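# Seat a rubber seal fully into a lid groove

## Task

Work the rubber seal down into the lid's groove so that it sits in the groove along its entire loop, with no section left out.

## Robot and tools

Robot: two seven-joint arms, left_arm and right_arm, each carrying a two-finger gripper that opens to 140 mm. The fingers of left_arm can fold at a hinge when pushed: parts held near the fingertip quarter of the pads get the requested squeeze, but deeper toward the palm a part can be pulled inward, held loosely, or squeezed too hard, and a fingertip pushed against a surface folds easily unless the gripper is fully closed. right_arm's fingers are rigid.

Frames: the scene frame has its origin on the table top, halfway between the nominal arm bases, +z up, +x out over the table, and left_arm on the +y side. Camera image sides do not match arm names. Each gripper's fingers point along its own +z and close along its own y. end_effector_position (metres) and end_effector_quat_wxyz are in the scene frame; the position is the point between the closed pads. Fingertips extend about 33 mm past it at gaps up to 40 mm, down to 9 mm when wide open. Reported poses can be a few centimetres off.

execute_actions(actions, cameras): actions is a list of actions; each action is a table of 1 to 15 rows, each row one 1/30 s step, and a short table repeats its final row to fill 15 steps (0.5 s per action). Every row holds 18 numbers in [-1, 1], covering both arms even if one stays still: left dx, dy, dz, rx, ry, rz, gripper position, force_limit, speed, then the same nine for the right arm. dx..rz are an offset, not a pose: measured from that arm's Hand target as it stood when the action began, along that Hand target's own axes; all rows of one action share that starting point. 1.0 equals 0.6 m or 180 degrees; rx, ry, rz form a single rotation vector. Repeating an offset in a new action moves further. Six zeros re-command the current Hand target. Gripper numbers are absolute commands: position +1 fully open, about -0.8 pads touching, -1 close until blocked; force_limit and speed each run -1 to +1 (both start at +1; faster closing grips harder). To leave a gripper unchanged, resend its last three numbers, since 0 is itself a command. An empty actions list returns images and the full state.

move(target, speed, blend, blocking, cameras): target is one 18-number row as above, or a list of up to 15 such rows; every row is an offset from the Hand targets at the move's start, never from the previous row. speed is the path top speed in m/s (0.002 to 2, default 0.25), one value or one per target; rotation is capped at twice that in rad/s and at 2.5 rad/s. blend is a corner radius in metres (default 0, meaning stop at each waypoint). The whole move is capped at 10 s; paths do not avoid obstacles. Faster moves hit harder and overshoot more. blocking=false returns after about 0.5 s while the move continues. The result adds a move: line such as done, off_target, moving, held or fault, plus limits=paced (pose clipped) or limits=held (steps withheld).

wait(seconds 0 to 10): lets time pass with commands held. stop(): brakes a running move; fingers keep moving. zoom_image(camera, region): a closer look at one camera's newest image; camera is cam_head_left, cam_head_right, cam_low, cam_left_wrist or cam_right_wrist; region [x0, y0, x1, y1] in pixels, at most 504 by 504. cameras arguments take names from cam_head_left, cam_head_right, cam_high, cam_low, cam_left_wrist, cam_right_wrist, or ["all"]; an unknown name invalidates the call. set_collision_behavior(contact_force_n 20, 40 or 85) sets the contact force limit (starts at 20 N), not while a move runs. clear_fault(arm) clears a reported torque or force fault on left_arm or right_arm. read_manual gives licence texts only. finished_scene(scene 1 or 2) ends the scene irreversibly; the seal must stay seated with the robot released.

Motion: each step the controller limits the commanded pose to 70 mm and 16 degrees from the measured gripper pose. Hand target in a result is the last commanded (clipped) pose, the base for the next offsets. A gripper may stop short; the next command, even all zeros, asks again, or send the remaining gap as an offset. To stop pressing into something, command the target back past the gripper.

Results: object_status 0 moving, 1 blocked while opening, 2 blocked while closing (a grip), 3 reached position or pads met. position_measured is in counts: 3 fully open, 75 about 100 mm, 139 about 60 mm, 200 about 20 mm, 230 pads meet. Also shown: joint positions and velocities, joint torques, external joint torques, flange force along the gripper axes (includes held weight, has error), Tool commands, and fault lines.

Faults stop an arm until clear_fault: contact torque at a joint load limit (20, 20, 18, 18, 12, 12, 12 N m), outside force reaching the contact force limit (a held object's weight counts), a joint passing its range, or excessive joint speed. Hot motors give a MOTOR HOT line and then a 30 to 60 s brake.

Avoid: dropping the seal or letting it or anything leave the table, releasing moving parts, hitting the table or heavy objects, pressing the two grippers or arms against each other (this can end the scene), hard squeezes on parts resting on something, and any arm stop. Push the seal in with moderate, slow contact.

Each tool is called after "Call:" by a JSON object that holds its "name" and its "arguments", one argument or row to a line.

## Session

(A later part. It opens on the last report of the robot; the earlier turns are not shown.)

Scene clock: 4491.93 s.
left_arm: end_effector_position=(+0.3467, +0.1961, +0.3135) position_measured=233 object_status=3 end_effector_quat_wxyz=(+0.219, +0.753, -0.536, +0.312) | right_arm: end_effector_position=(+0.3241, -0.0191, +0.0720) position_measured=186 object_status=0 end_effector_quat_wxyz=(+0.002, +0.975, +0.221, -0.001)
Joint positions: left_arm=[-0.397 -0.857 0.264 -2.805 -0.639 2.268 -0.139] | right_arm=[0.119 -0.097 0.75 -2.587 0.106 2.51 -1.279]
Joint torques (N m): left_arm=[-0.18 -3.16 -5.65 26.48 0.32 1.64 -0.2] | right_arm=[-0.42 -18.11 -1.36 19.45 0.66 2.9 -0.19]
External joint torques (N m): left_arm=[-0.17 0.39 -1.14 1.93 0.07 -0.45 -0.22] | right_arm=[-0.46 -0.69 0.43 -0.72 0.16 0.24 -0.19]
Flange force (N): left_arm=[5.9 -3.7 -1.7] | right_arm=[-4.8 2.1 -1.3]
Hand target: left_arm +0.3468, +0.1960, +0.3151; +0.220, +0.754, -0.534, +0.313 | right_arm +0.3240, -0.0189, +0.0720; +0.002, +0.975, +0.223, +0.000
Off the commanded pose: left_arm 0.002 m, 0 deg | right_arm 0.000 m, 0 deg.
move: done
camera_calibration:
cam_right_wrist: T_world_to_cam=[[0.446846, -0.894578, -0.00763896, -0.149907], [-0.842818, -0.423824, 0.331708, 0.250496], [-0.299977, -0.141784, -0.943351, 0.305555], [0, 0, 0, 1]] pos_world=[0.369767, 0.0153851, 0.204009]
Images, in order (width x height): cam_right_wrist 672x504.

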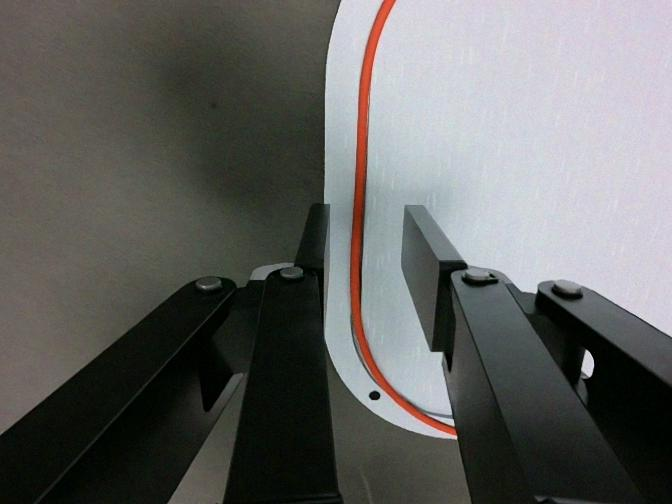

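Call:
{"name": "move", "arguments": {
  "target": [
    [0,0,0,0,0,0,-1,-1,0,0,0,0,0,0,0,-1,-1,-1],
    [0,0,0,0,0,0,-1,-1,0,0.045,-0.0037,0.0325,0,0,0,-1,-1,-1],
    [0,0,0,0,0,0,-1,-1,0,0.045,-0.0017,0.0417,0,0,0,-1,-1,-1],
    [0,0,0,0,0,0,-1,-1,0,0.045,-0.0025,0.0367,0,0,0,-1,-1,-1],
    [0,0,0,0,0,0,-1,-1,0,0.045,-0.0025,0.0267,0,0,0,-1,-1,-1],
    [0,0,0,0,0,0,-1,-1,0,0.0233,-0.0043,0.0325,0,0,0,-1,-1,-1],
    [0,0,0,0,0,0,-1,-1,0,0.0233,-0.0013,0.0417,0,0,0,-1,-1,-1],
    [0,0,0,0,0,0,-1,-1,0,0.0233,-0.0025,0.0367,0,0,0,-1,-1,-1],
    [0,0,0,0,0,0,-1,-1,0,0.0233,-0.0025,0.0267,0,0,0,-1,-1,-1],
    [0,0,0,0,0,0,-1,-1,0,0,-0.0047,0.0325,0,0,0,-1,-1,-1],
    [0,0,0,0,0,0,-1,-1,0,0,-0.001,0.0417,0,0,0,-1,-1,-1],
    [0,0,0,0,0,0,-1,-1,0,0,-0.0025,0.0367,0,0,0,-1,-1,-1],
    [0,0,0,0,0,0,-1,-1,0,0,-0.0025,0.0267,0,0,0,-1,-1,-1]
  ],
  "speed": [0.05,0.06,0.015,0.015,0.04,0.05,0.015,0.015,0.04,0.05,0.015,0.015,0.04],
  "cameras": ["cam_right_wrist"]
}}

Call:
{"name": "zoom_image", "arguments": {
  "camera": "cam_right_wrist",
  "region": [290, 40, 470, 220]
}}

Scene clock: 4536.53 s.
left_arm: end_effector_position=(+0.3467, +0.1961, +0.3135) position_measured=233 object_status=3 end_effector_quat_wxyz=(+0.219, +0.753, -0.536, +0.312) | right_arm: end_effector_position=(+0.3238, -0.0178, +0.0555) position_measured=230 object_status=3 end_effector_quat_wxyz=(+0.002, +0.975, +0.220, +0.001)
Joint positions: left_arm=[-0.397 -0.857 0.264 -2.805 -0.639 2.268 -0.139] | right_arm=[0.11 -0.041 0.756 -2.596 0.046 2.564 -1.23]
Joint velocities: left_arm=[within noise] | right_arm=[0.001 0 0 -0.001 0 -0.002 -0.006]
Joint torques (N m): left_arm=[-0.21 -3.1 -5.63 26.45 0.32 1.63 -0.21] | right_arm=[-0.4 -18.97 -0.25 19.27 0.64 2.65 -0.19]
External joint torques (N m): left_arm=[-0.19 0.4 -1.12 1.93 0.07 -0.45 -0.23] | right_arm=[-0.34 -0.89 0.58 -0.07 0.17 0.01 -0.19]
Flange force (N): left_arm=[5.9 -3.7 -1.6] | right_arm=[-4.0 1.6 -4.0]
Hand target: left_arm +0.3468, +0.1960, +0.3151; +0.220, +0.754, -0.534, +0.313 | right_arm +0.3233, -0.0176, +0.0560; +0.002, +0.975, +0.223, +0.000
Off the commanded pose: left_arm 0.002 m, 0 deg | right_arm 0.001 m, 0 deg.
move: done
camera_calibration:
cam_right_wrist: T_world_to_cam=[[0.445062, -0.895461, -0.00834577, -0.148024], [-0.844334, -0.422719, 0.329254, 0.256953], [-0.298362, -0.139492, -0.944204, 0.289721], [0, 0, 0, 1]] pos_world=[0.369276, 0.0164832, 0.187718]
Images, in order (width x height): cam_right_wrist 672x504.

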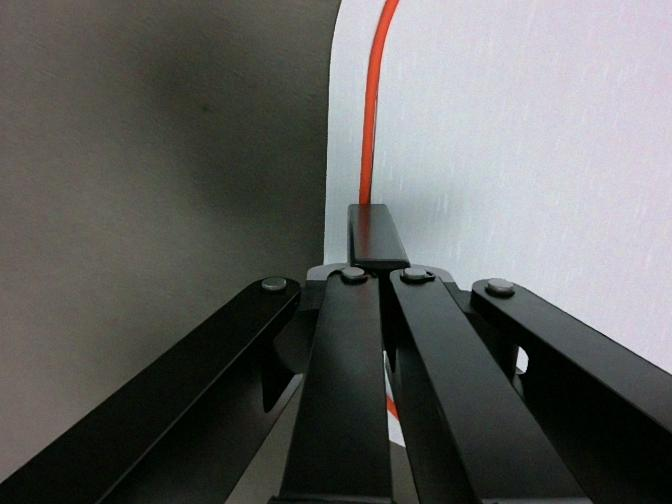

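Scaled by 2.800 from the camera's 672x504 image, which has a finer 960x720 frame.

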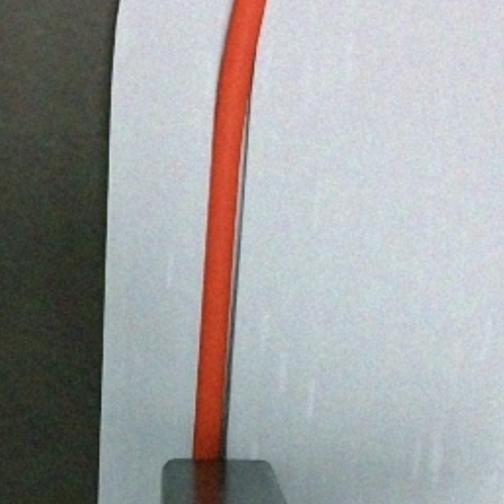

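Call:
{"name": "move", "arguments": {
  "target": [
    [0,0,0,0,0,0,-1,-1,0,0,0,-0.0267,0,0,0,-1,-1,-1],
    [0,0,0,0,0,0,-1,-1,0,-0.0583,0,-0.0267,0,0,0,-0.45,-1,-1]
  ],
  "speed": [0.05,0.08],
  "cameras": ["cam_right_wrist", "cam_left_wrist"]
}}

Call:
{"name": "zoom_image", "arguments": {
  "camera": "cam_right_wrist",
  "region": [280, 60, 460, 240]
}}

Call:
{"name": "zoom_image", "arguments": {
  "camera": "cam_right_wrist",
  "region": [300, 190, 480, 370]
}}

Scene clock: 4553.30 s.
left_arm: end_effector_position=(+0.3467, +0.1961, +0.3135) position_measured=233 object_status=3 end_effector_quat_wxyz=(+0.219, +0.753, -0.536, +0.312) | right_arm: end_effector_position=(+0.2928, -0.0321, +0.0724) position_measured=186 object_status=0 end_effector_quat_wxyz=(+0.001, +0.975, +0.221, +0.001)
Joint positions: left_arm=[-0.397 -0.857 0.264 -2.805 -0.639 2.268 -0.139] | right_arm=[0.203 -0.207 0.72 -2.685 0.227 2.516 -1.332]
Joint torques (N m): left_arm=[-0.15 -3.11 -5.68 26.47 0.33 1.62 -0.21] | right_arm=[-0.37 -15.26 -3.08 19.2 0.4 2.64 -0.14]
External joint torques (N m): left_arm=[-0.16 0.44 -1.18 1.96 0.08 -0.46 -0.23] | right_arm=[-0.43 -0.43 0.36 -0.67 -0.1 -0.02 -0.14]
Flange force (N): left_arm=[6.0 -3.8 -1.7] | right_arm=[-2.0 1.1 -0.1]
Hand target: left_arm +0.3468, +0.1960, +0.3151; +0.220, +0.754, -0.534, +0.313 | right_arm +0.2918, -0.0327, +0.0721; +0.002, +0.975, +0.223, +0.000
Off the commanded pose: left_arm 0.002 m, 0 deg | right_arm 0.001 m, 0 deg.
move: done
camera_calibration:
cam_left_wrist: T_world_to_cam=[[-0.950502, -0.310452, -0.0128965, 0.403181], [-0.276864, 0.865045, -0.418382, 0.0591512], [0.141044, -0.394102, -0.90818, 0.457817], [0, 0, 0, 1]] pos_world=[0.335029, 0.254427, 0.445728]
cam_right_wrist: T_world_to_cam=[[0.446312, -0.894834, -0.00884389, -0.147207], [-0.843955, -0.424181, 0.328345, 0.21902], [-0.297565, -0.13908, -0.944517, 0.294158], [0, 0, 0, 1]] pos_world=[0.338075, 0.00208934, 0.204622]
Images, in order (width x height): cam_left_wrist 672x504, cam_right_wrist 672x504.

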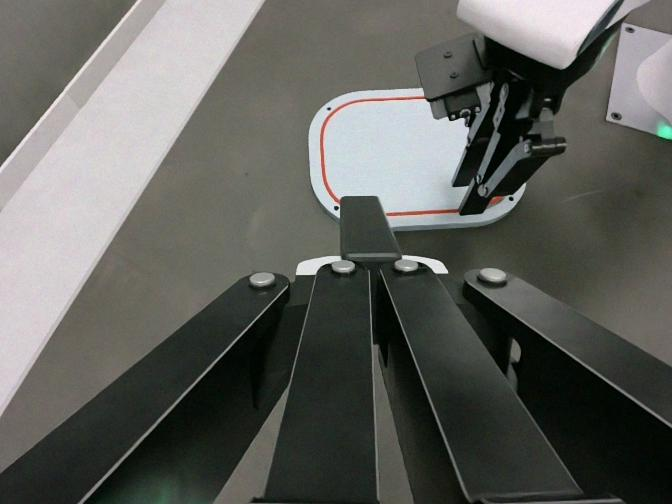

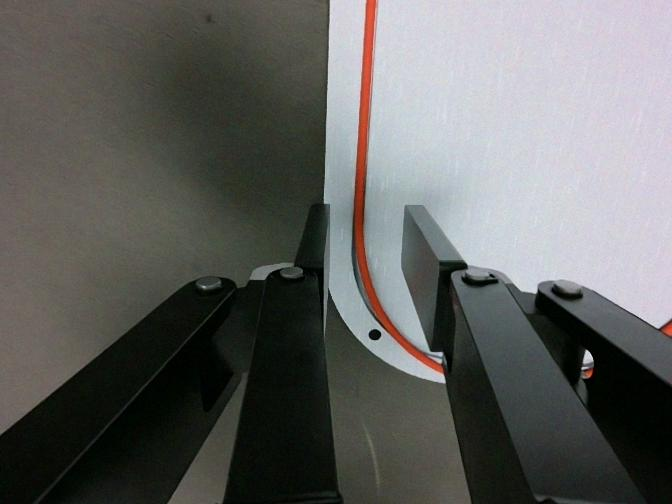

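Scaled by 2.800 from the camera's 672x504 image, which has a finer 960x720 frame.

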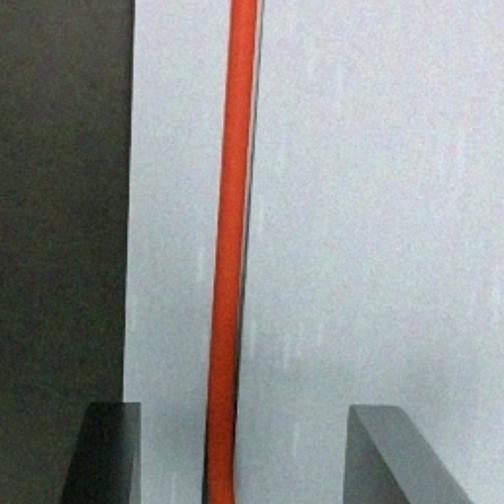

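Scaled by 2.800 from the camera's 672x504 image, which has a finer 960x720 frame.

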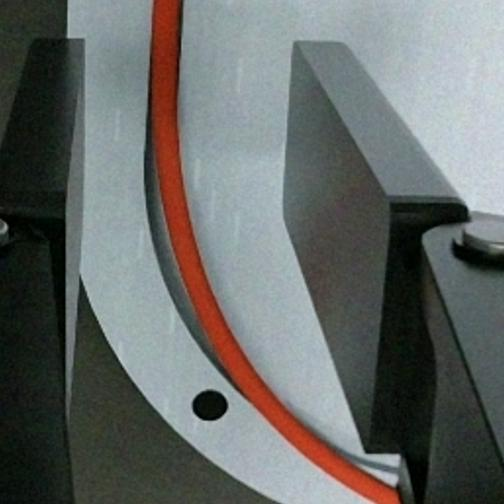

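Call:
{"name": "move", "arguments": {
  "target": [0,0,0,0,0,0,-1,-1,0,-0.067,0.0078,0,0,0,-0.1444,-0.56,-1,-1],
  "speed": 0.08,
  "cameras": ["cam_right_wrist"]
}}

Call:
{"name": "zoom_image", "arguments": {
  "camera": "cam_right_wrist",
  "region": [300, 120, 460, 280]
}}

Scene clock: 4583.43 s.
left_arm: end_effector_position=(+0.3467, +0.1961, +0.3135) position_measured=233 object_status=3 end_effector_quat_wxyz=(+0.219, +0.753, -0.536, +0.312) | right_arm: end_effector_position=(+0.2575, -0.0540, +0.0722) position_measured=200 object_status=3 end_effector_quat_wxyz=(+0.001, +0.902, +0.432, -0.001)
Joint positions: left_arm=[-0.397 -0.857 0.264 -2.805 -0.639 2.268 -0.139] | right_arm=[0.468 -0.305 0.5 -2.803 0.248 2.516 -1.762]
Joint velocities: left_arm=[within noise] | right_arm=[0.001 0.001 0 0.002 0.001 0.001 -0.006]
Joint torques (N m): left_arm=[-0.19 -3.05 -5.64 26.46 0.32 1.63 -0.16] | right_arm=[-0.21 -15.03 -3.2 19.08 0.26 2.79 -0.24]
External joint torques (N m): left_arm=[-0.17 0.56 -1.12 1.87 0.07 -0.46 -0.18] | right_arm=[-0.22 -0.45 0.26 -0.72 -0.27 0.15 -0.24]
Flange force (N): left_arm=[5.8 -4.2 -1.3] | right_arm=[-2.8 0.5 0.0]
Hand target: left_arm +0.3468, +0.1960, +0.3151; +0.220, +0.754, -0.534, +0.313 | right_arm +0.2576, -0.0544, +0.0721; +0.001, +0.900, +0.436, +0.000
Off the commanded pose: left_arm 0.002 m, 0 deg | right_arm 0.000 m, 1 deg.
move: done
camera_calibration:
cam_right_wrist: T_world_to_cam=[[0.789704, -0.613379, -0.0115593, -0.224129], [-0.575547, -0.747257, 0.332192, 0.0931568], [-0.212397, -0.25568, -0.943141, 0.252078], [0, 0, 0, 1]] pos_world=[0.284153, -0.00341259, 0.204208]
Images, in order (width x height): cam_right_wrist 672x504.

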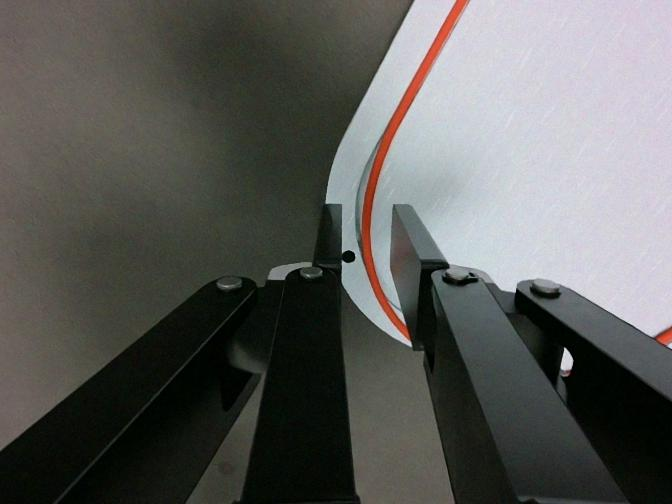

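Scaled by 3.150 from the camera's 672x504 image, which has a finer 960x720 frame.

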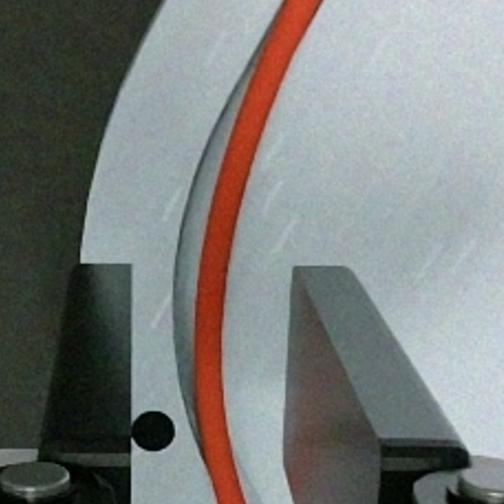

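Call:
{"name": "move", "arguments": {
  "target": [
    [0,0,0,0,0,0,-1,-1,0,0,-0.0012,0.0355,0,0,0,-0.56,-1,-1],
    [0,0,0,0,0,0,-1,-1,0,0,-0.0012,0.0355,0,0,0,-1,-1,-1]
  ],
  "speed": [0.04,0.02],
  "cameras": ["cam_right_wrist"]
}}

Call:
{"name": "zoom_image", "arguments": {
  "camera": "cam_right_wrist",
  "region": [300, 80, 460, 240]
}}

Scene clock: 4597.83 s.
left_arm: end_effector_position=(+0.3467, +0.1961, +0.3135) position_measured=233 object_status=3 end_effector_quat_wxyz=(+0.219, +0.753, -0.536, +0.312) | right_arm: end_effector_position=(+0.2569, -0.0535, +0.0514) position_measured=226 object_status=0 end_effector_quat_wxyz=(+0.001, +0.899, +0.437, -0.001)
Joint positions: left_arm=[-0.397 -0.857 0.264 -2.805 -0.639 2.268 -0.139] | right_arm=[0.444 -0.239 0.528 -2.816 0.229 2.595 -1.755]
Joint torques (N m): left_arm=[-0.13 -3.08 -5.66 26.45 0.32 1.62 -0.17] | right_arm=[-0.59 -15.24 -1.34 18.43 0.34 2.87 0.26]
External joint torques (N m): left_arm=[-0.12 0.55 -1.15 1.83 0.08 -0.48 -0.19] | right_arm=[-0.56 0.2 1.53 -0.28 -0.14 0.23 0.26]
Flange force (N): left_arm=[5.7 -4.0 -1.5] | right_arm=[2.8 -1.9 4.2]
Hand target: left_arm +0.3468, +0.1960, +0.3151; +0.220, +0.754, -0.534, +0.313 | right_arm +0.2571, -0.0540, +0.0508; +0.001, +0.900, +0.436, +0.000
Off the commanded pose: left_arm 0.002 m, 0 deg | right_arm 0.001 m, 0 deg.
move: done
camera_calibration:
cam_right_wrist: T_world_to_cam=[[0.79687, -0.604057, -0.0105949, -0.225052], [-0.567198, -0.754054, 0.331194, 0.0976086], [-0.208049, -0.257909, -0.943503, 0.231291], [0, 0, 0, 1]] pos_world=[0.282821, -0.00269044, 0.183512]
Images, in order (width x height): cam_right_wrist 672x504.

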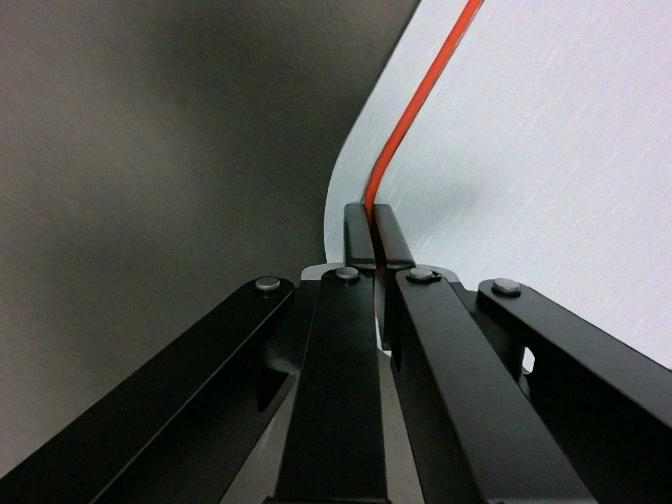

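Scaled by 3.150 from the camera's 672x504 image, which has a finer 960x720 frame.

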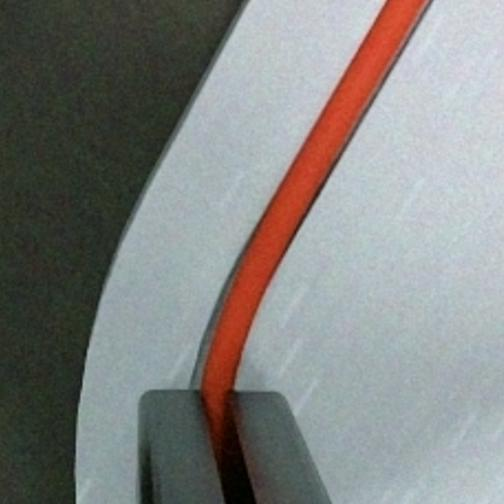

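Call:
{"name": "move", "arguments": {
  "target": [
    [0,0,0,0,0,0,-1,-1,0,0,0,-0.002,0,0,0,-1,-1,-1],
    [0,0,0,0,0,0,-1,-1,0,0,-0.0023,-0.002,0,0,0,-1,-1,-1],
    [0,0,0,0,0,0,-1,-1,0,0,-0.0023,0.001,0,0,0,-1,-1,-1]
  ],
  "speed": [0.02,0.01,0.02],
  "cameras": ["cam_right_wrist"]
}}

Call:
{"name": "zoom_image", "arguments": {
  "camera": "cam_right_wrist",
  "region": [320, 130, 420, 230]
}}

Scene clock: 4618.50 s.
left_arm: end_effector_position=(+0.3467, +0.1961, +0.3135) position_measured=233 object_status=3 end_effector_quat_wxyz=(+0.219, +0.753, -0.536, +0.312) | right_arm: end_effector_position=(+0.2561, -0.0527, +0.0510) position_measured=226 object_status=2 end_effector_quat_wxyz=(+0.001, +0.899, +0.438, +0.000)
Joint positions: left_arm=[-0.397 -0.857 0.264 -2.805 -0.639 2.268 -0.139] | right_arm=[0.444 -0.238 0.532 -2.816 0.229 2.597 -1.754]
Joint torques (N m): left_arm=[-0.15 -3.07 -5.64 26.47 0.32 1.62 -0.17] | right_arm=[-1.16 -15.1 -1.29 18.23 0.37 2.87 0.26]
External joint torques (N m): left_arm=[-0.16 0.44 -1.16 1.97 0.07 -0.46 -0.19] | right_arm=[-1.22 0.41 1.52 -0.5 -0.1 0.23 0.26]
Flange force (N): left_arm=[5.9 -4.0 -1.7] | right_arm=[3.8 -1.0 5.6]
Hand target: left_arm +0.3468, +0.1960, +0.3151; +0.220, +0.754, -0.534, +0.313 | right_arm +0.2560, -0.0531, +0.0502; +0.001, +0.900, +0.436, +0.000
Off the commanded pose: left_arm 0.002 m, 0 deg | right_arm 0.001 m, 0 deg.
move: done
camera_calibration:
cam_right_wrist: T_world_to_cam=[[0.798011, -0.60256, -0.00997448, -0.224003], [-0.565961, -0.755022, 0.331103, 0.0975373], [-0.207041, -0.258579, -0.943542, 0.230664], [0, 0, 0, 1]] pos_world=[0.281716, -0.00168769, 0.183112]
Images, in order (width x height): cam_right_wrist 672x504.

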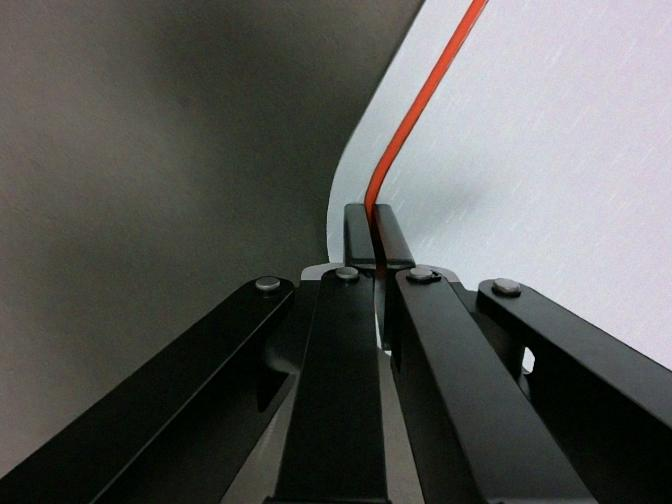

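Scaled by 5.040 from the camera's 672x504 image, which has a finer 960x720 frame.

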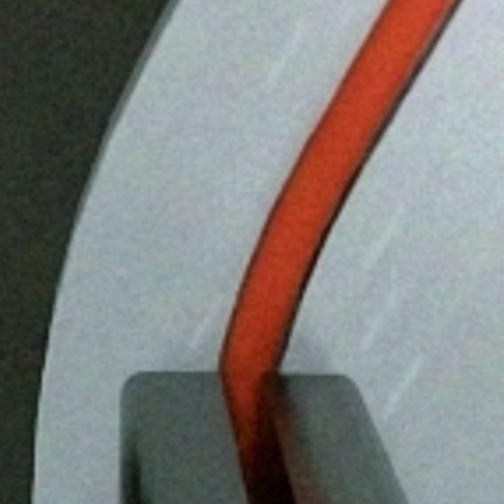

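Call:
{"name": "move", "arguments": {
  "target": [
    [0,0,0,0,0,0,-1,-1,0,0,0,0.0057,0,0,0,-1,-1,-1],
    [0,0,0,0,0,0,-1,-1,0,0.0005,0,0.0003,0,0,0,-1,-1,-1],
    [0,0,0,0,0,0,-1,-1,0,0.0005,0,0.0003,0,0,0,-0.72,-1,-1],
    [0,0,0,0,0,0,-1,-1,0,0.0005,0,-0.0363,0,0,0,-0.72,-1,-1]
  ],
  "speed": [0.01,0.01,0.02,0.03],
  "cameras": ["cam_right_wrist"]
}}

Call:
{"name": "zoom_image", "arguments": {
  "camera": "cam_right_wrist",
  "region": [310, 80, 460, 230]
}}

Scene clock: 4629.83 s.
left_arm: end_effector_position=(+0.3467, +0.1961, +0.3135) position_measured=233 object_status=3 end_effector_quat_wxyz=(+0.219, +0.753, -0.536, +0.312) | right_arm: end_effector_position=(+0.2567, -0.0532, +0.0714) position_measured=219 object_status=3 end_effector_quat_wxyz=(+0.002, +0.901, +0.434, +0.000)
Joint positions: left_arm=[-0.397 -0.857 0.264 -2.805 -0.639 2.268 -0.139] | right_arm=[0.465 -0.305 0.508 -2.805 0.247 2.52 -1.761]
Joint velocities: left_arm=[within noise] | right_arm=[0 -0.001 -0.002 0 -0.001 -0.004 -0.002]
Joint torques (N m): left_arm=[-0.15 -3.1 -5.62 26.45 0.31 1.63 -0.2] | right_arm=[-0.34 -15.08 -3.27 19.75 0.48 2.43 -0.13]
External joint torques (N m): left_arm=[-0.17 0.52 -1.14 1.79 0.06 -0.48 -0.22] | right_arm=[-0.34 -0.52 0.24 -0.06 -0.05 -0.23 -0.13]
Flange force (N): left_arm=[5.7 -3.8 -1.4] | right_arm=[-1.3 0.2 -2.1]
Hand target: left_arm +0.3468, +0.1960, +0.3151; +0.220, +0.754, -0.534, +0.313 | right_arm +0.2562, -0.0528, +0.0720; +0.001, +0.900, +0.436, +0.000
Off the commanded pose: left_arm 0.002 m, 0 deg | right_arm 0.001 m, 0 deg.
move: done
camera_calibration:
cam_right_wrist: T_world_to_cam=[[0.792834, -0.609384, -0.00808524, -0.223851], [-0.572911, -0.749773, 0.331079, 0.0928235], [-0.207816, -0.257858, -0.943568, 0.250171], [0, 0, 0, 1]] pos_world=[0.282645, -0.00230594, 0.203511]
Images, in order (width x height): cam_right_wrist 672x504.

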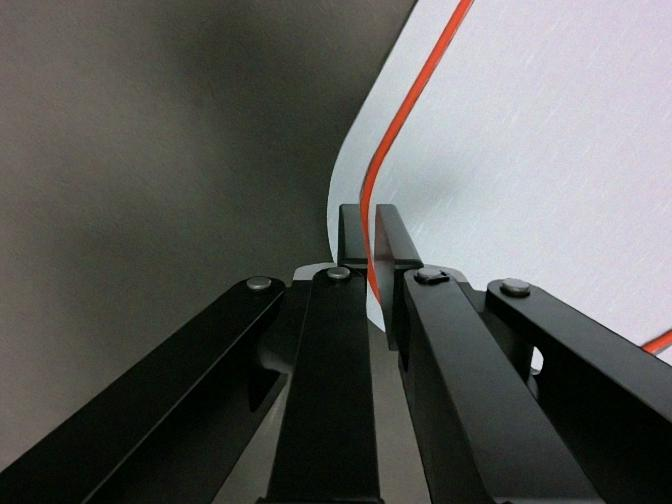

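Scaled by 3.360 from the camera's 672x504 image, which has a finer 960x720 frame.

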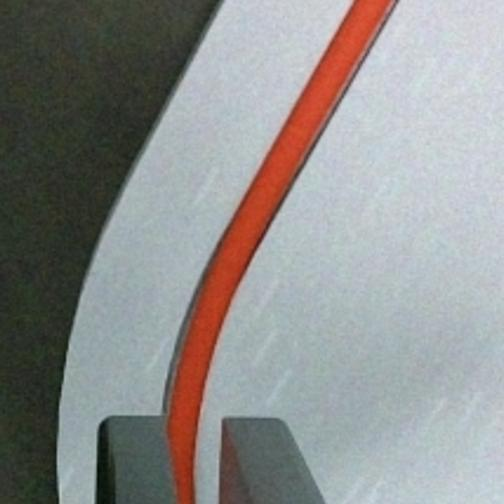

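Call:
{"name": "move", "arguments": {
  "target": [
    [0,0,0,0,0,0,-1,-1,0,0,0,0,0,0,0,-1,-1,-1],
    [0,0,0,0,0,0,-1,-1,0,0,0.0017,0.0325,0,0,0,-1,-1,-1],
    [0,0,0,0,0,0,-1,-1,0,0,-0.0008,0.0417,0,0,0,-1,-1,-1],
    [0,0,0,0,0,0,-1,-1,0,0,0,0.0367,0,0,0,-1,-1,-1],
    [0,0,0,0,0,0,-1,-1,0,0,0,0.0267,0,0,0,-1,-1,-1],
    [0,0,0,0,0,0,-1,-1,0,0.0238,0.0047,0.0325,0,0,0.0778,-1,-1,-1],
    [0,0,0,0,0,0,-1,-1,0,0.0243,0.0022,0.0417,0,0,0.0778,-1,-1,-1],
    [0,0,0,0,0,0,-1,-1,0,0.0242,0.003,0.0367,0,0,0.0778,-1,-1,-1],
    [0,0,0,0,0,0,-1,-1,0,0.0242,0.003,0.0267,0,0,0.0778,-1,-1,-1],
    [0,0,0,0,0,0,-1,-1,0,0.047,0.0117,0.0325,0,0,0.1556,-1,-1,-1],
    [0,0,0,0,0,0,-1,-1,0,0.047,0.0117,0.0417,0,0,0.1556,-1,-1,-1],
    [0,0,0,0,0,0,-1,-1,0,0.047,0.0117,0.0267,0,0,0.1556,-1,-1,-1]
  ],
  "speed": [0.05,0.06,0.015,0.015,0.04,0.15,0.015,0.015,0.04,0.15,0.015,0.04],
  "cameras": ["cam_right_wrist"]
}}

Call:
{"name": "zoom_image", "arguments": {
  "camera": "cam_right_wrist",
  "region": [300, 0, 500, 210]
}}

Scene clock: 4667.87 s.
left_arm: end_effector_position=(+0.3467, +0.1961, +0.3135) position_measured=233 object_status=3 end_effector_quat_wxyz=(+0.219, +0.753, -0.536, +0.312) | right_arm: end_effector_position=(+0.2796, -0.0354, +0.0554) position_measured=230 object_status=3 end_effector_quat_wxyz=(+0.002, +0.979, +0.204, +0.001)
Joint positions: left_arm=[-0.397 -0.857 0.264 -2.805 -0.639 2.268 -0.139] | right_arm=[0.213 -0.187 0.738 -2.726 0.228 2.574 -1.275]
Joint velocities: left_arm=[within noise] | right_arm=[0.001 0 -0.002 0 0.002 -0.005 -0.002]
Joint torques (N m): left_arm=[-0.17 -3.09 -5.65 26.45 0.32 1.62 -0.21] | right_arm=[-0.12 -15.24 -2.79 18.94 0.57 2.51 -0.2]
External joint torques (N m): left_arm=[-0.19 0.45 -1.15 1.89 0.07 -0.47 -0.23] | right_arm=[-0.11 -0.62 0.38 -0.13 0.11 -0.15 -0.2]
Flange force (N): left_arm=[5.9 -3.7 -1.6] | right_arm=[-2.6 1.1 -2.8]
Hand target: left_arm +0.3468, +0.1960, +0.3151; +0.220, +0.754, -0.534, +0.313 | right_arm +0.2792, -0.0351, +0.0559; +0.002, +0.979, +0.205, +0.000
Off the commanded pose: left_arm 0.002 m, 0 deg | right_arm 0.001 m, 0 deg.
move: done
camera_calibration:
cam_right_wrist: T_world_to_cam=[[0.414193, -0.910155, -0.00792122, -0.136074], [-0.858423, -0.393514, 0.329023, 0.217164], [-0.302579, -0.129479, -0.944289, 0.275497], [0, 0, 0, 1]] pos_world=[0.326139, -0.00272027, 0.187619]
Images, in order (width x height): cam_right_wrist 672x504.

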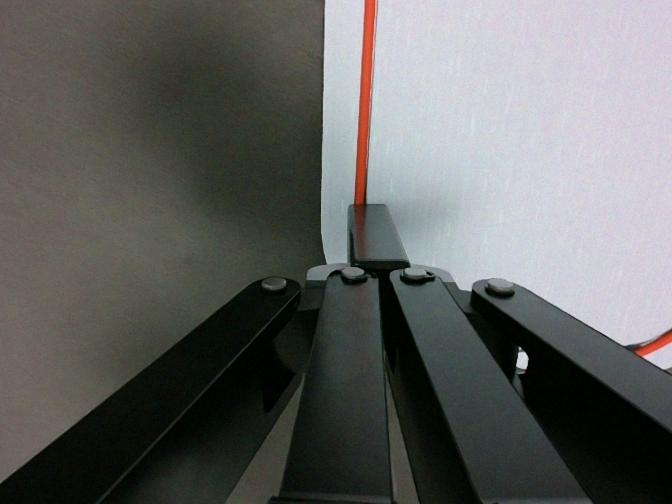

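Scaled by 2.400 from the camera's 672x504 image, which has a finer 960x720 frame.

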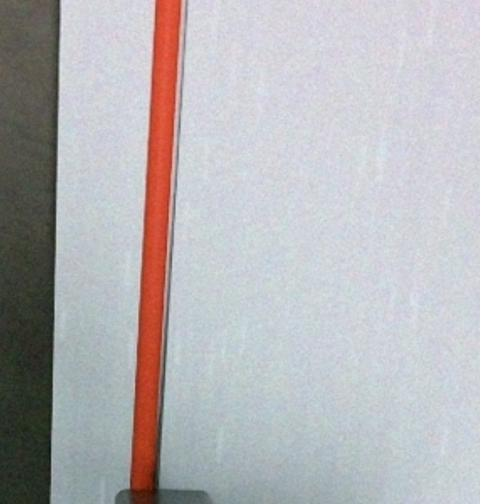

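Call:
{"name": "move", "arguments": {
  "target": [
    [0,0,0,0,0,0,-1,-1,0,0,0,-0.0268,0,0,0,-1,-1,-1],
    [0,0,0,0,0,0,-1,-1,0,-0.0883,0.0505,-0.0268,0,0,-0.3242,-0.45,-1,-1]
  ],
  "speed": [0.06,0.2],
  "cameras": ["cam_right_wrist", "cam_left_wrist"]
}}

Call:
{"name": "zoom_image", "arguments": {
  "camera": "cam_right_wrist",
  "region": [280, 80, 480, 280]
}}

Call:
{"name": "zoom_image", "arguments": {
  "camera": "cam_left_wrist",
  "region": [290, 70, 550, 250]
}}

Scene clock: 4709.83 s.
left_arm: end_effector_position=(+0.3467, +0.1961, +0.3135) position_measured=233 object_status=3 end_effector_quat_wxyz=(+0.219, +0.753, -0.536, +0.312) | right_arm: end_effector_position=(+0.2426, -0.0839, +0.0722) position_measured=186 object_status=0 end_effector_quat_wxyz=(+0.001, +0.757, +0.654, -0.002)
Joint positions: left_arm=[-0.397 -0.857 0.264 -2.805 -0.639 2.268 -0.139] | right_arm=[0.711 -0.387 0.221 -2.905 0.141 2.518 -2.238]
Joint torques (N m): left_arm=[-0.16 -3.12 -5.65 26.48 0.33 1.62 -0.21] | right_arm=[-0.59 -13.97 -1.32 19.23 0.32 2.84 -0.15]
External joint torques (N m): left_arm=[-0.19 0.49 -1.16 1.85 0.08 -0.49 -0.23] | right_arm=[-0.59 -0.31 0.7 -0.76 -0.23 0.23 -0.15]
Flange force (N): left_arm=[5.9 -3.8 -1.5] | right_arm=[-2.2 -1.0 0.9]
Hand target: left_arm +0.3468, +0.1960, +0.3151; +0.220, +0.754, -0.534, +0.313 | right_arm +0.2428, -0.0841, +0.0721; +0.001, +0.754, +0.656, -0.001
Off the commanded pose: left_arm 0.002 m, 0 deg | right_arm 0.000 m, 0 deg.
move: done
camera_calibration:
cam_left_wrist: T_world_to_cam=[[-0.950502, -0.310452, -0.0128965, 0.403181], [-0.276864, 0.865045, -0.418382, 0.0591512], [0.141044, -0.394102, -0.90818, 0.457817], [0, 0, 0, 1]] pos_world=[0.335029, 0.254427, 0.445728]
cam_right_wrist: T_world_to_cam=[[0.991611, -0.128561, -0.0134341, -0.238864], [-0.11683, -0.935866, 0.332423, -0.0648912], [-0.0553092, -0.328065, -0.943035, 0.197072], [0, 0, 0, 1]] pos_world=[0.240179, -0.0267858, 0.204208]
Images, in order (width x height): cam_left_wrist 672x504, cam_right_wrist 672x504.

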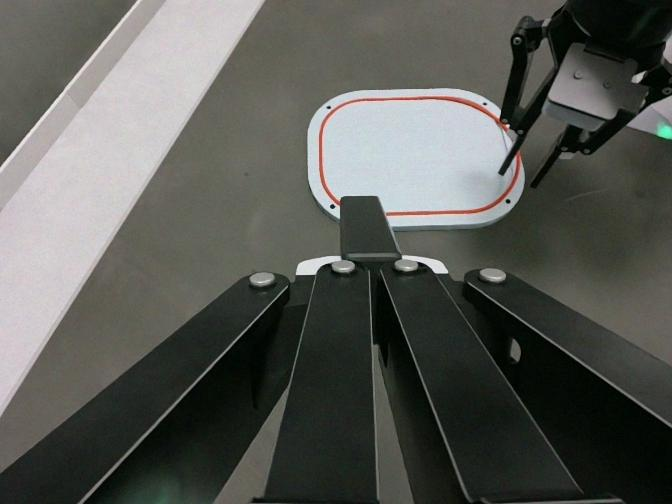

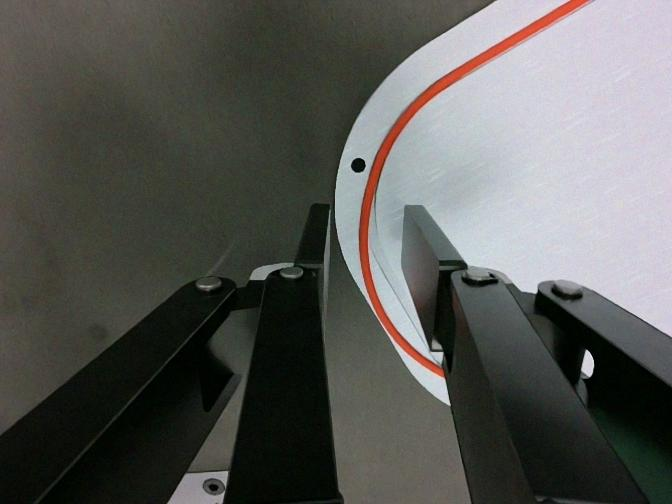

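Scaled by 2.520 from the camera's 672x504 image, which has a finer 960x720 frame.

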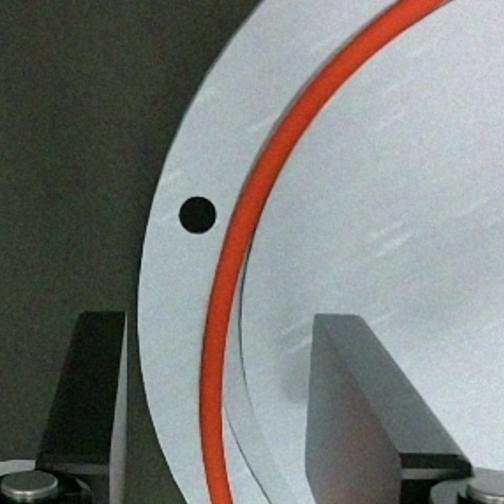

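Scaled by 1.938 from the camera's 672x504 image, which has a finer 960x720 frame.

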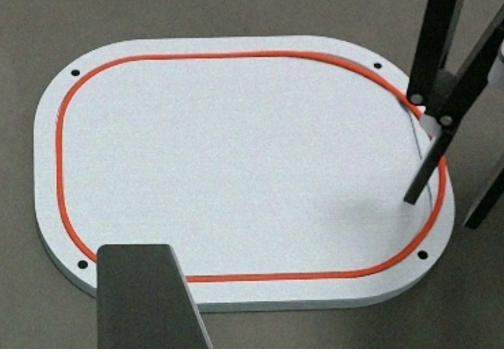

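Call:
{"name": "move", "arguments": {
  "target": [
    [0,0,0,0,0,0,-1,-1,0,-0.0083,0.0072,0,0,0,-0.0539,-0.54,-1,-1],
    [0,0,0,0,0,0,-1,-1,0,-0.0083,0.0072,0.035,0,0,-0.0539,-0.54,-1,-1],
    [0,0,0,0,0,0,-1,-1,0,-0.0083,0.0072,0.035,0,0,-0.0539,-1,-1,-1]
  ],
  "speed": [0.15,0.03,0.02],
  "cameras": ["cam_right_wrist"]
}}

Call:
{"name": "zoom_image", "arguments": {
  "camera": "cam_right_wrist",
  "region": [310, 100, 440, 230]
}}

Scene clock: 4742.13 s.
left_arm: end_effector_position=(+0.3467, +0.1961, +0.3135) position_measured=233 object_status=3 end_effector_quat_wxyz=(+0.219, +0.753, -0.536, +0.312) | right_arm: end_effector_position=(+0.2465, -0.0888, +0.0520) position_measured=230 object_status=3 end_effector_quat_wxyz=(+0.000, +0.698, +0.716, +0.000)
Joint positions: left_arm=[-0.397 -0.857 0.264 -2.805 -0.639 2.268 -0.139] | right_arm=[0.76 -0.32 0.143 -2.924 0.086 2.605 -2.387]
Joint torques (N m): left_arm=[-0.16 -3.12 -5.6 26.48 0.32 1.61 -0.18] | right_arm=[-0.64 -14.53 -0.5 18.21 0.06 2.74 -0.11]
External joint torques (N m): left_arm=[-0.17 0.5 -1.09 1.87 0.07 -0.48 -0.2] | right_arm=[-0.63 0.55 0.71 -0.6 -0.42 0.13 -0.11]
Flange force (N): left_arm=[5.7 -4.0 -1.6] | right_arm=[0.2 0.9 3.2]
Hand target: left_arm +0.3468, +0.1960, +0.3151; +0.220, +0.754, -0.534, +0.313 | right_arm +0.2464, -0.0897, +0.0512; +0.001, +0.696, +0.718, -0.001
Off the commanded pose: left_arm 0.002 m, 0 deg | right_arm 0.001 m, 0 deg.
move: done
camera_calibration:
cam_right_wrist: T_world_to_cam=[[0.999041, 0.0421794, -0.0117277, -0.230398], [0.043685, -0.942867, 0.330293, -0.102363], [0.00287388, -0.330488, -0.943806, 0.162118], [0, 0, 0, 1]] pos_world=[0.234183, -0.0332184, 0.184115]
Images, in order (width x height): cam_right_wrist 672x504.

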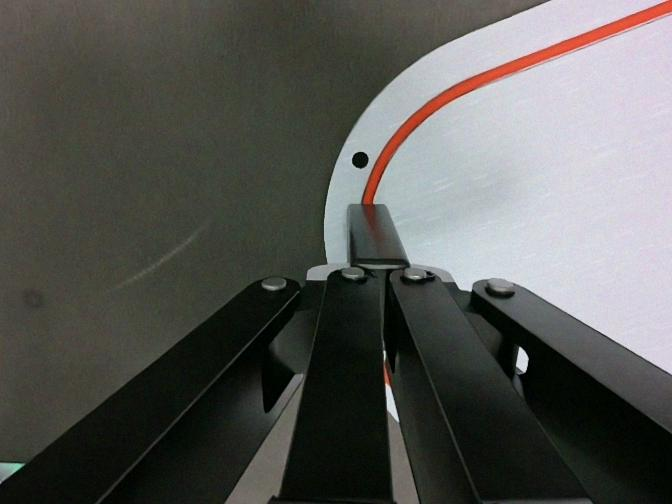

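Scaled by 3.877 from the camera's 672x504 image, which has a finer 960x720 frame.

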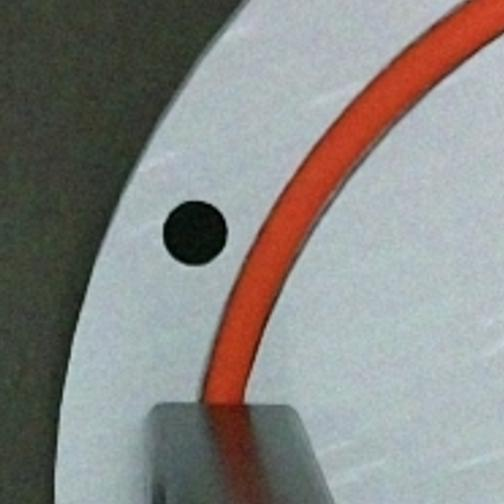

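Call:
{"name": "move", "arguments": {
  "target": [
    [0,0,0,0,0,0,-1,-1,0,0,0,0.007,0,0,0,-1,-1,-1],
    [0,0,0,0,0,0,-1,-1,0,0,0,0.002,0,0,0,-1,-1,-1],
    [0,0,0,0,0,0,-1,-1,0,0,0,-0.035,0,0,0,-1,-1,-1],
    [0,0,0,0,0,0,-1,-1,0,-0.0417,0,-0.035,0,0,0,-0.45,-1,-1]
  ],
  "speed": [0.01,0.02,0.05,0.08],
  "cameras": ["cam_right_wrist"]
}}

Call:
{"name": "zoom_image", "arguments": {
  "camera": "cam_right_wrist",
  "region": [300, 60, 480, 240]
}}

Call:
{"name": "zoom_image", "arguments": {
  "camera": "cam_right_wrist",
  "region": [300, 200, 460, 360]
}}

Scene clock: 4755.97 s.
left_arm: end_effector_position=(+0.3467, +0.1961, +0.3135) position_measured=233 object_status=3 end_effector_quat_wxyz=(+0.219, +0.753, -0.536, +0.312) | right_arm: end_effector_position=(+0.2480, -0.1136, +0.0726) position_measured=186 object_status=0 end_effector_quat_wxyz=(+0.001, +0.699, +0.715, +0.000)
Joint positions: left_arm=[-0.397 -0.857 0.264 -2.805 -0.639 2.268 -0.139] | right_arm=[0.749 -0.452 0.094 -2.964 0.068 2.514 -2.429]
Joint torques (N m): left_arm=[-0.19 -3.08 -5.59 26.44 0.32 1.62 -0.16] | right_arm=[-0.6 -12.38 -0.51 19.44 0.31 2.42 -0.18]
External joint torques (N m): left_arm=[-0.21 0.45 -1.12 1.89 0.07 -0.47 -0.18] | right_arm=[-0.61 -0.53 0.7 -0.68 -0.25 -0.17 -0.18]
Flange force (N): left_arm=[5.8 -3.9 -1.5] | right_arm=[-3.1 -2.3 -1.9]
Hand target: left_arm +0.3468, +0.1960, +0.3151; +0.220, +0.754, -0.534, +0.313 | right_arm +0.2472, -0.1146, +0.0722; +0.001, +0.696, +0.718, -0.001
Off the commanded pose: left_arm 0.002 m, 0 deg | right_arm 0.001 m, 0 deg.
move: done
camera_calibration:
cam_right_wrist: T_world_to_cam=[[0.999121, 0.0404994, -0.010778, -0.230828], [0.0417875, -0.943147, 0.329737, -0.132065], [0.00318896, -0.329898, -0.944011, 0.173365], [0, 0, 0, 1]] pos_world=[0.235591, -0.0580161, 0.204717]
Images, in order (width x height): cam_right_wrist 672x504.

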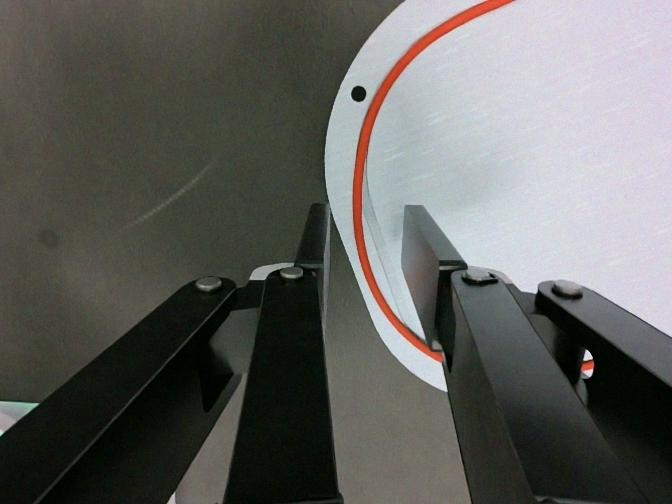

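Scaled by 2.800 from the camera's 672x504 image, which has a finer 960x720 frame.

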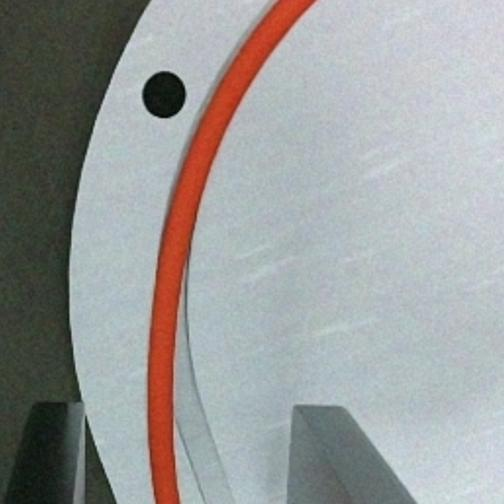

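Scaled by 3.150 from the camera's 672x504 image, which has a finer 960x720 frame.

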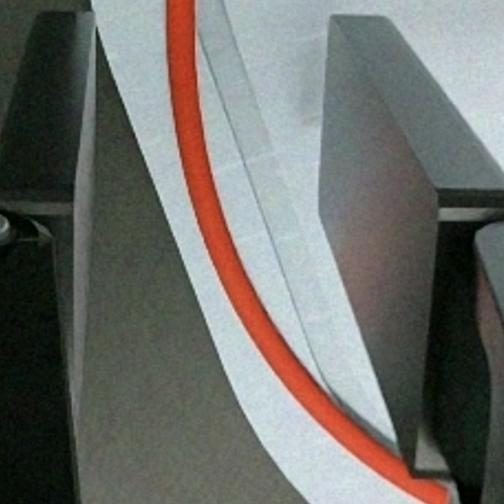

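Call:
{"name": "move", "arguments": {
  "target": [
    [0,0,0,0,0,0,-1,-1,0,-0.025,0.0162,0,0,0,-0.1133,-0.45,-1,-1],
    [0,0,0,0,0,0,-1,-1,0,-0.025,0.0162,0.036,0,0,-0.1133,-0.45,-1,-1],
    [0,0,0,0,0,0,-1,-1,0,-0.025,0.0162,0.036,0,0,-0.1133,-1,-1,-1]
  ],
  "speed": [0.2,0.03,0.02],
  "cameras": ["cam_right_wrist"]
}}

Call:
{"name": "zoom_image", "arguments": {
  "camera": "cam_right_wrist",
  "region": [310, 80, 460, 230]
}}

Scene clock: 4794.93 s.
left_arm: end_effector_position=(+0.3467, +0.1961, +0.3135) position_measured=233 object_status=3 end_effector_quat_wxyz=(+0.219, +0.753, -0.536, +0.312) | right_arm: end_effector_position=(+0.2576, -0.1293, +0.0513) position_measured=225 object_status=2 end_effector_quat_wxyz=(+0.001, +0.561, +0.828, -0.001)
Joint positions: left_arm=[-0.397 -0.857 0.264 -2.805 -0.639 2.268 -0.139] | right_arm=[0.848 -0.386 -0.099 -2.986 -0.075 2.598 -2.743]
Joint torques (N m): left_arm=[-0.17 -3.11 -5.65 26.48 0.33 1.62 -0.22] | right_arm=[-0.6 -12.41 0.87 18.38 0.37 2.83 -0.2]
External joint torques (N m): left_arm=[-0.12 0.38 -1.1 2.01 0.07 -0.45 -0.24] | right_arm=[-0.58 0.46 0.63 -0.38 -0.13 0.26 -0.2]
Flange force (N): left_arm=[5.9 -3.8 -1.9] | right_arm=[-0.4 0.5 2.9]
Hand target: left_arm +0.3468, +0.1960, +0.3151; +0.220, +0.754, -0.534, +0.313 | right_arm +0.2573, -0.1294, +0.0507; +0.001, +0.558, +0.830, -0.001
Off the commanded pose: left_arm 0.002 m, 0 deg | right_arm 0.001 m, 0 deg.
move: done
camera_calibration:
cam_right_wrist: T_world_to_cam=[[0.922243, 0.386395, -0.0128797, -0.175425], [0.368504, -0.868489, 0.331558, -0.214927], [0.116927, -0.310524, -0.943347, 0.121281], [0, 0, 0, 1]] pos_world=[0.226805, -0.0812183, 0.183411]
Images, in order (width x height): cam_right_wrist 672x504.

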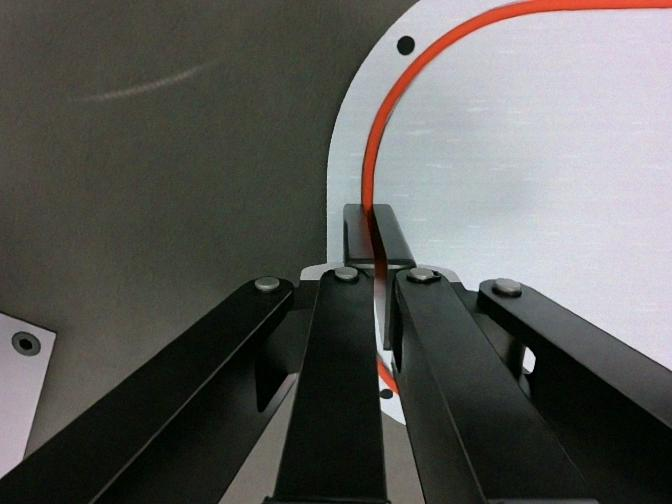

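Scaled by 3.360 from the camera's 672x504 image, which has a finer 960x720 frame.

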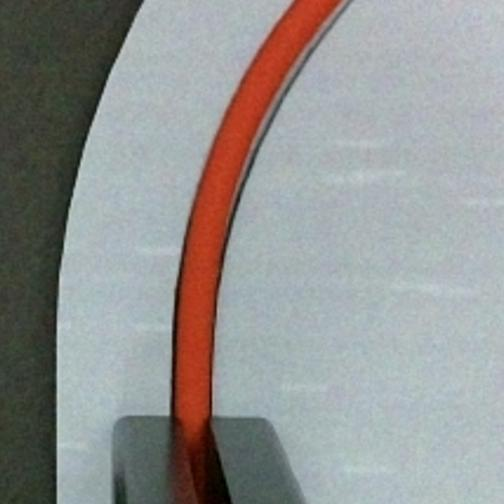

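Call:
{"name": "move", "arguments": {
  "target": [
    [0,0,0,0,0,0,-1,-1,0,0,0,0.0065,0,0,0,-1,-1,-1],
    [0,0,0,0,0,0,-1,-1,0,0.0005,0,0.0012,0,0,0,-1,-1,-1],
    [0,0,0,0,0,0,-1,-1,0,0.0005,0,0.0012,0,0,0,-0.72,-1,-1],
    [0,0,0,0,0,0,-1,-1,0,0.0005,0,-0.0355,0,0,0,-0.72,-1,-1]
  ],
  "speed": [0.01,0.01,0.02,0.03],
  "cameras": ["cam_right_wrist"]
}}

Call:
{"name": "zoom_image", "arguments": {
  "camera": "cam_right_wrist",
  "region": [310, 80, 460, 230]
}}

Scene clock: 4805.27 s.
left_arm: end_effector_position=(+0.3467, +0.1961, +0.3135) position_measured=233 object_status=3 end_effector_quat_wxyz=(+0.219, +0.753, -0.536, +0.312) | right_arm: end_effector_position=(+0.2573, -0.1291, +0.0714) position_measured=219 object_status=3 end_effector_quat_wxyz=(+0.001, +0.560, +0.828, -0.001)
Joint positions: left_arm=[-0.397 -0.857 0.264 -2.805 -0.639 2.268 -0.139] | right_arm=[0.848 -0.461 -0.097 -2.974 -0.075 2.513 -2.743]
Joint velocities: left_arm=[within noise] | right_arm=[0.001 -0.001 -0.001 0 0.001 -0.003 0.001]
Joint torques (N m): left_arm=[-0.2 -3.11 -5.62 26.46 0.33 1.62 -0.17] | right_arm=[-0.6 -12.08 1.24 20.01 0.43 2.48 -0.08]
External joint torques (N m): left_arm=[-0.18 0.47 -1.09 1.97 0.08 -0.46 -0.2] | right_arm=[-0.61 -0.39 0.93 -0.04 -0.13 -0.11 -0.08]
Flange force (N): left_arm=[5.9 -4.2 -1.6] | right_arm=[-0.7 -2.0 -1.9]
Hand target: left_arm +0.3468, +0.1960, +0.3151; +0.220, +0.754, -0.534, +0.313 | right_arm +0.2572, -0.1290, +0.0720; +0.001, +0.558, +0.830, -0.001
Off the commanded pose: left_arm 0.002 m, 0 deg | right_arm 0.001 m, 0 deg.
move: done
camera_calibration:
cam_right_wrist: T_world_to_cam=[[0.921576, 0.387993, -0.012626, -0.174562], [0.369983, -0.868021, 0.331137, -0.221655], [0.117519, -0.30984, -0.943498, 0.140242], [0, 0, 0, 1]] pos_world=[0.2264, -0.0812201, 0.203513]
Images, in order (width x height): cam_right_wrist 672x504.

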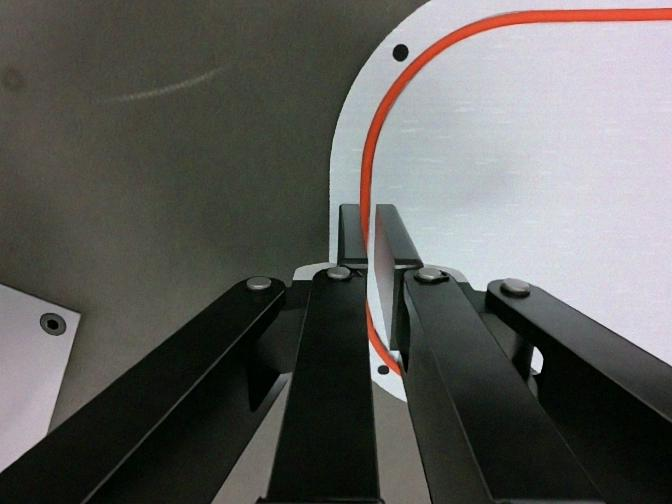

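Scaled by 3.360 from the camera's 672x504 image, which has a finer 960x720 frame.

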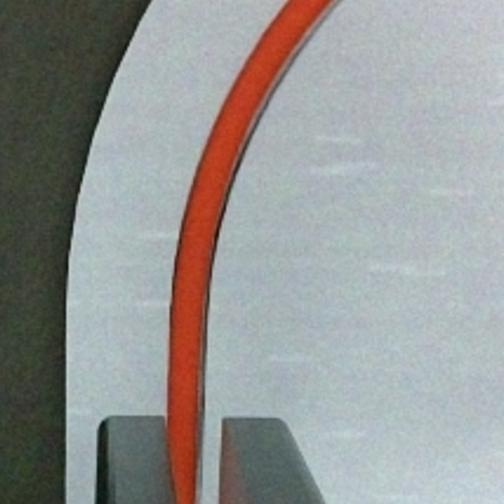

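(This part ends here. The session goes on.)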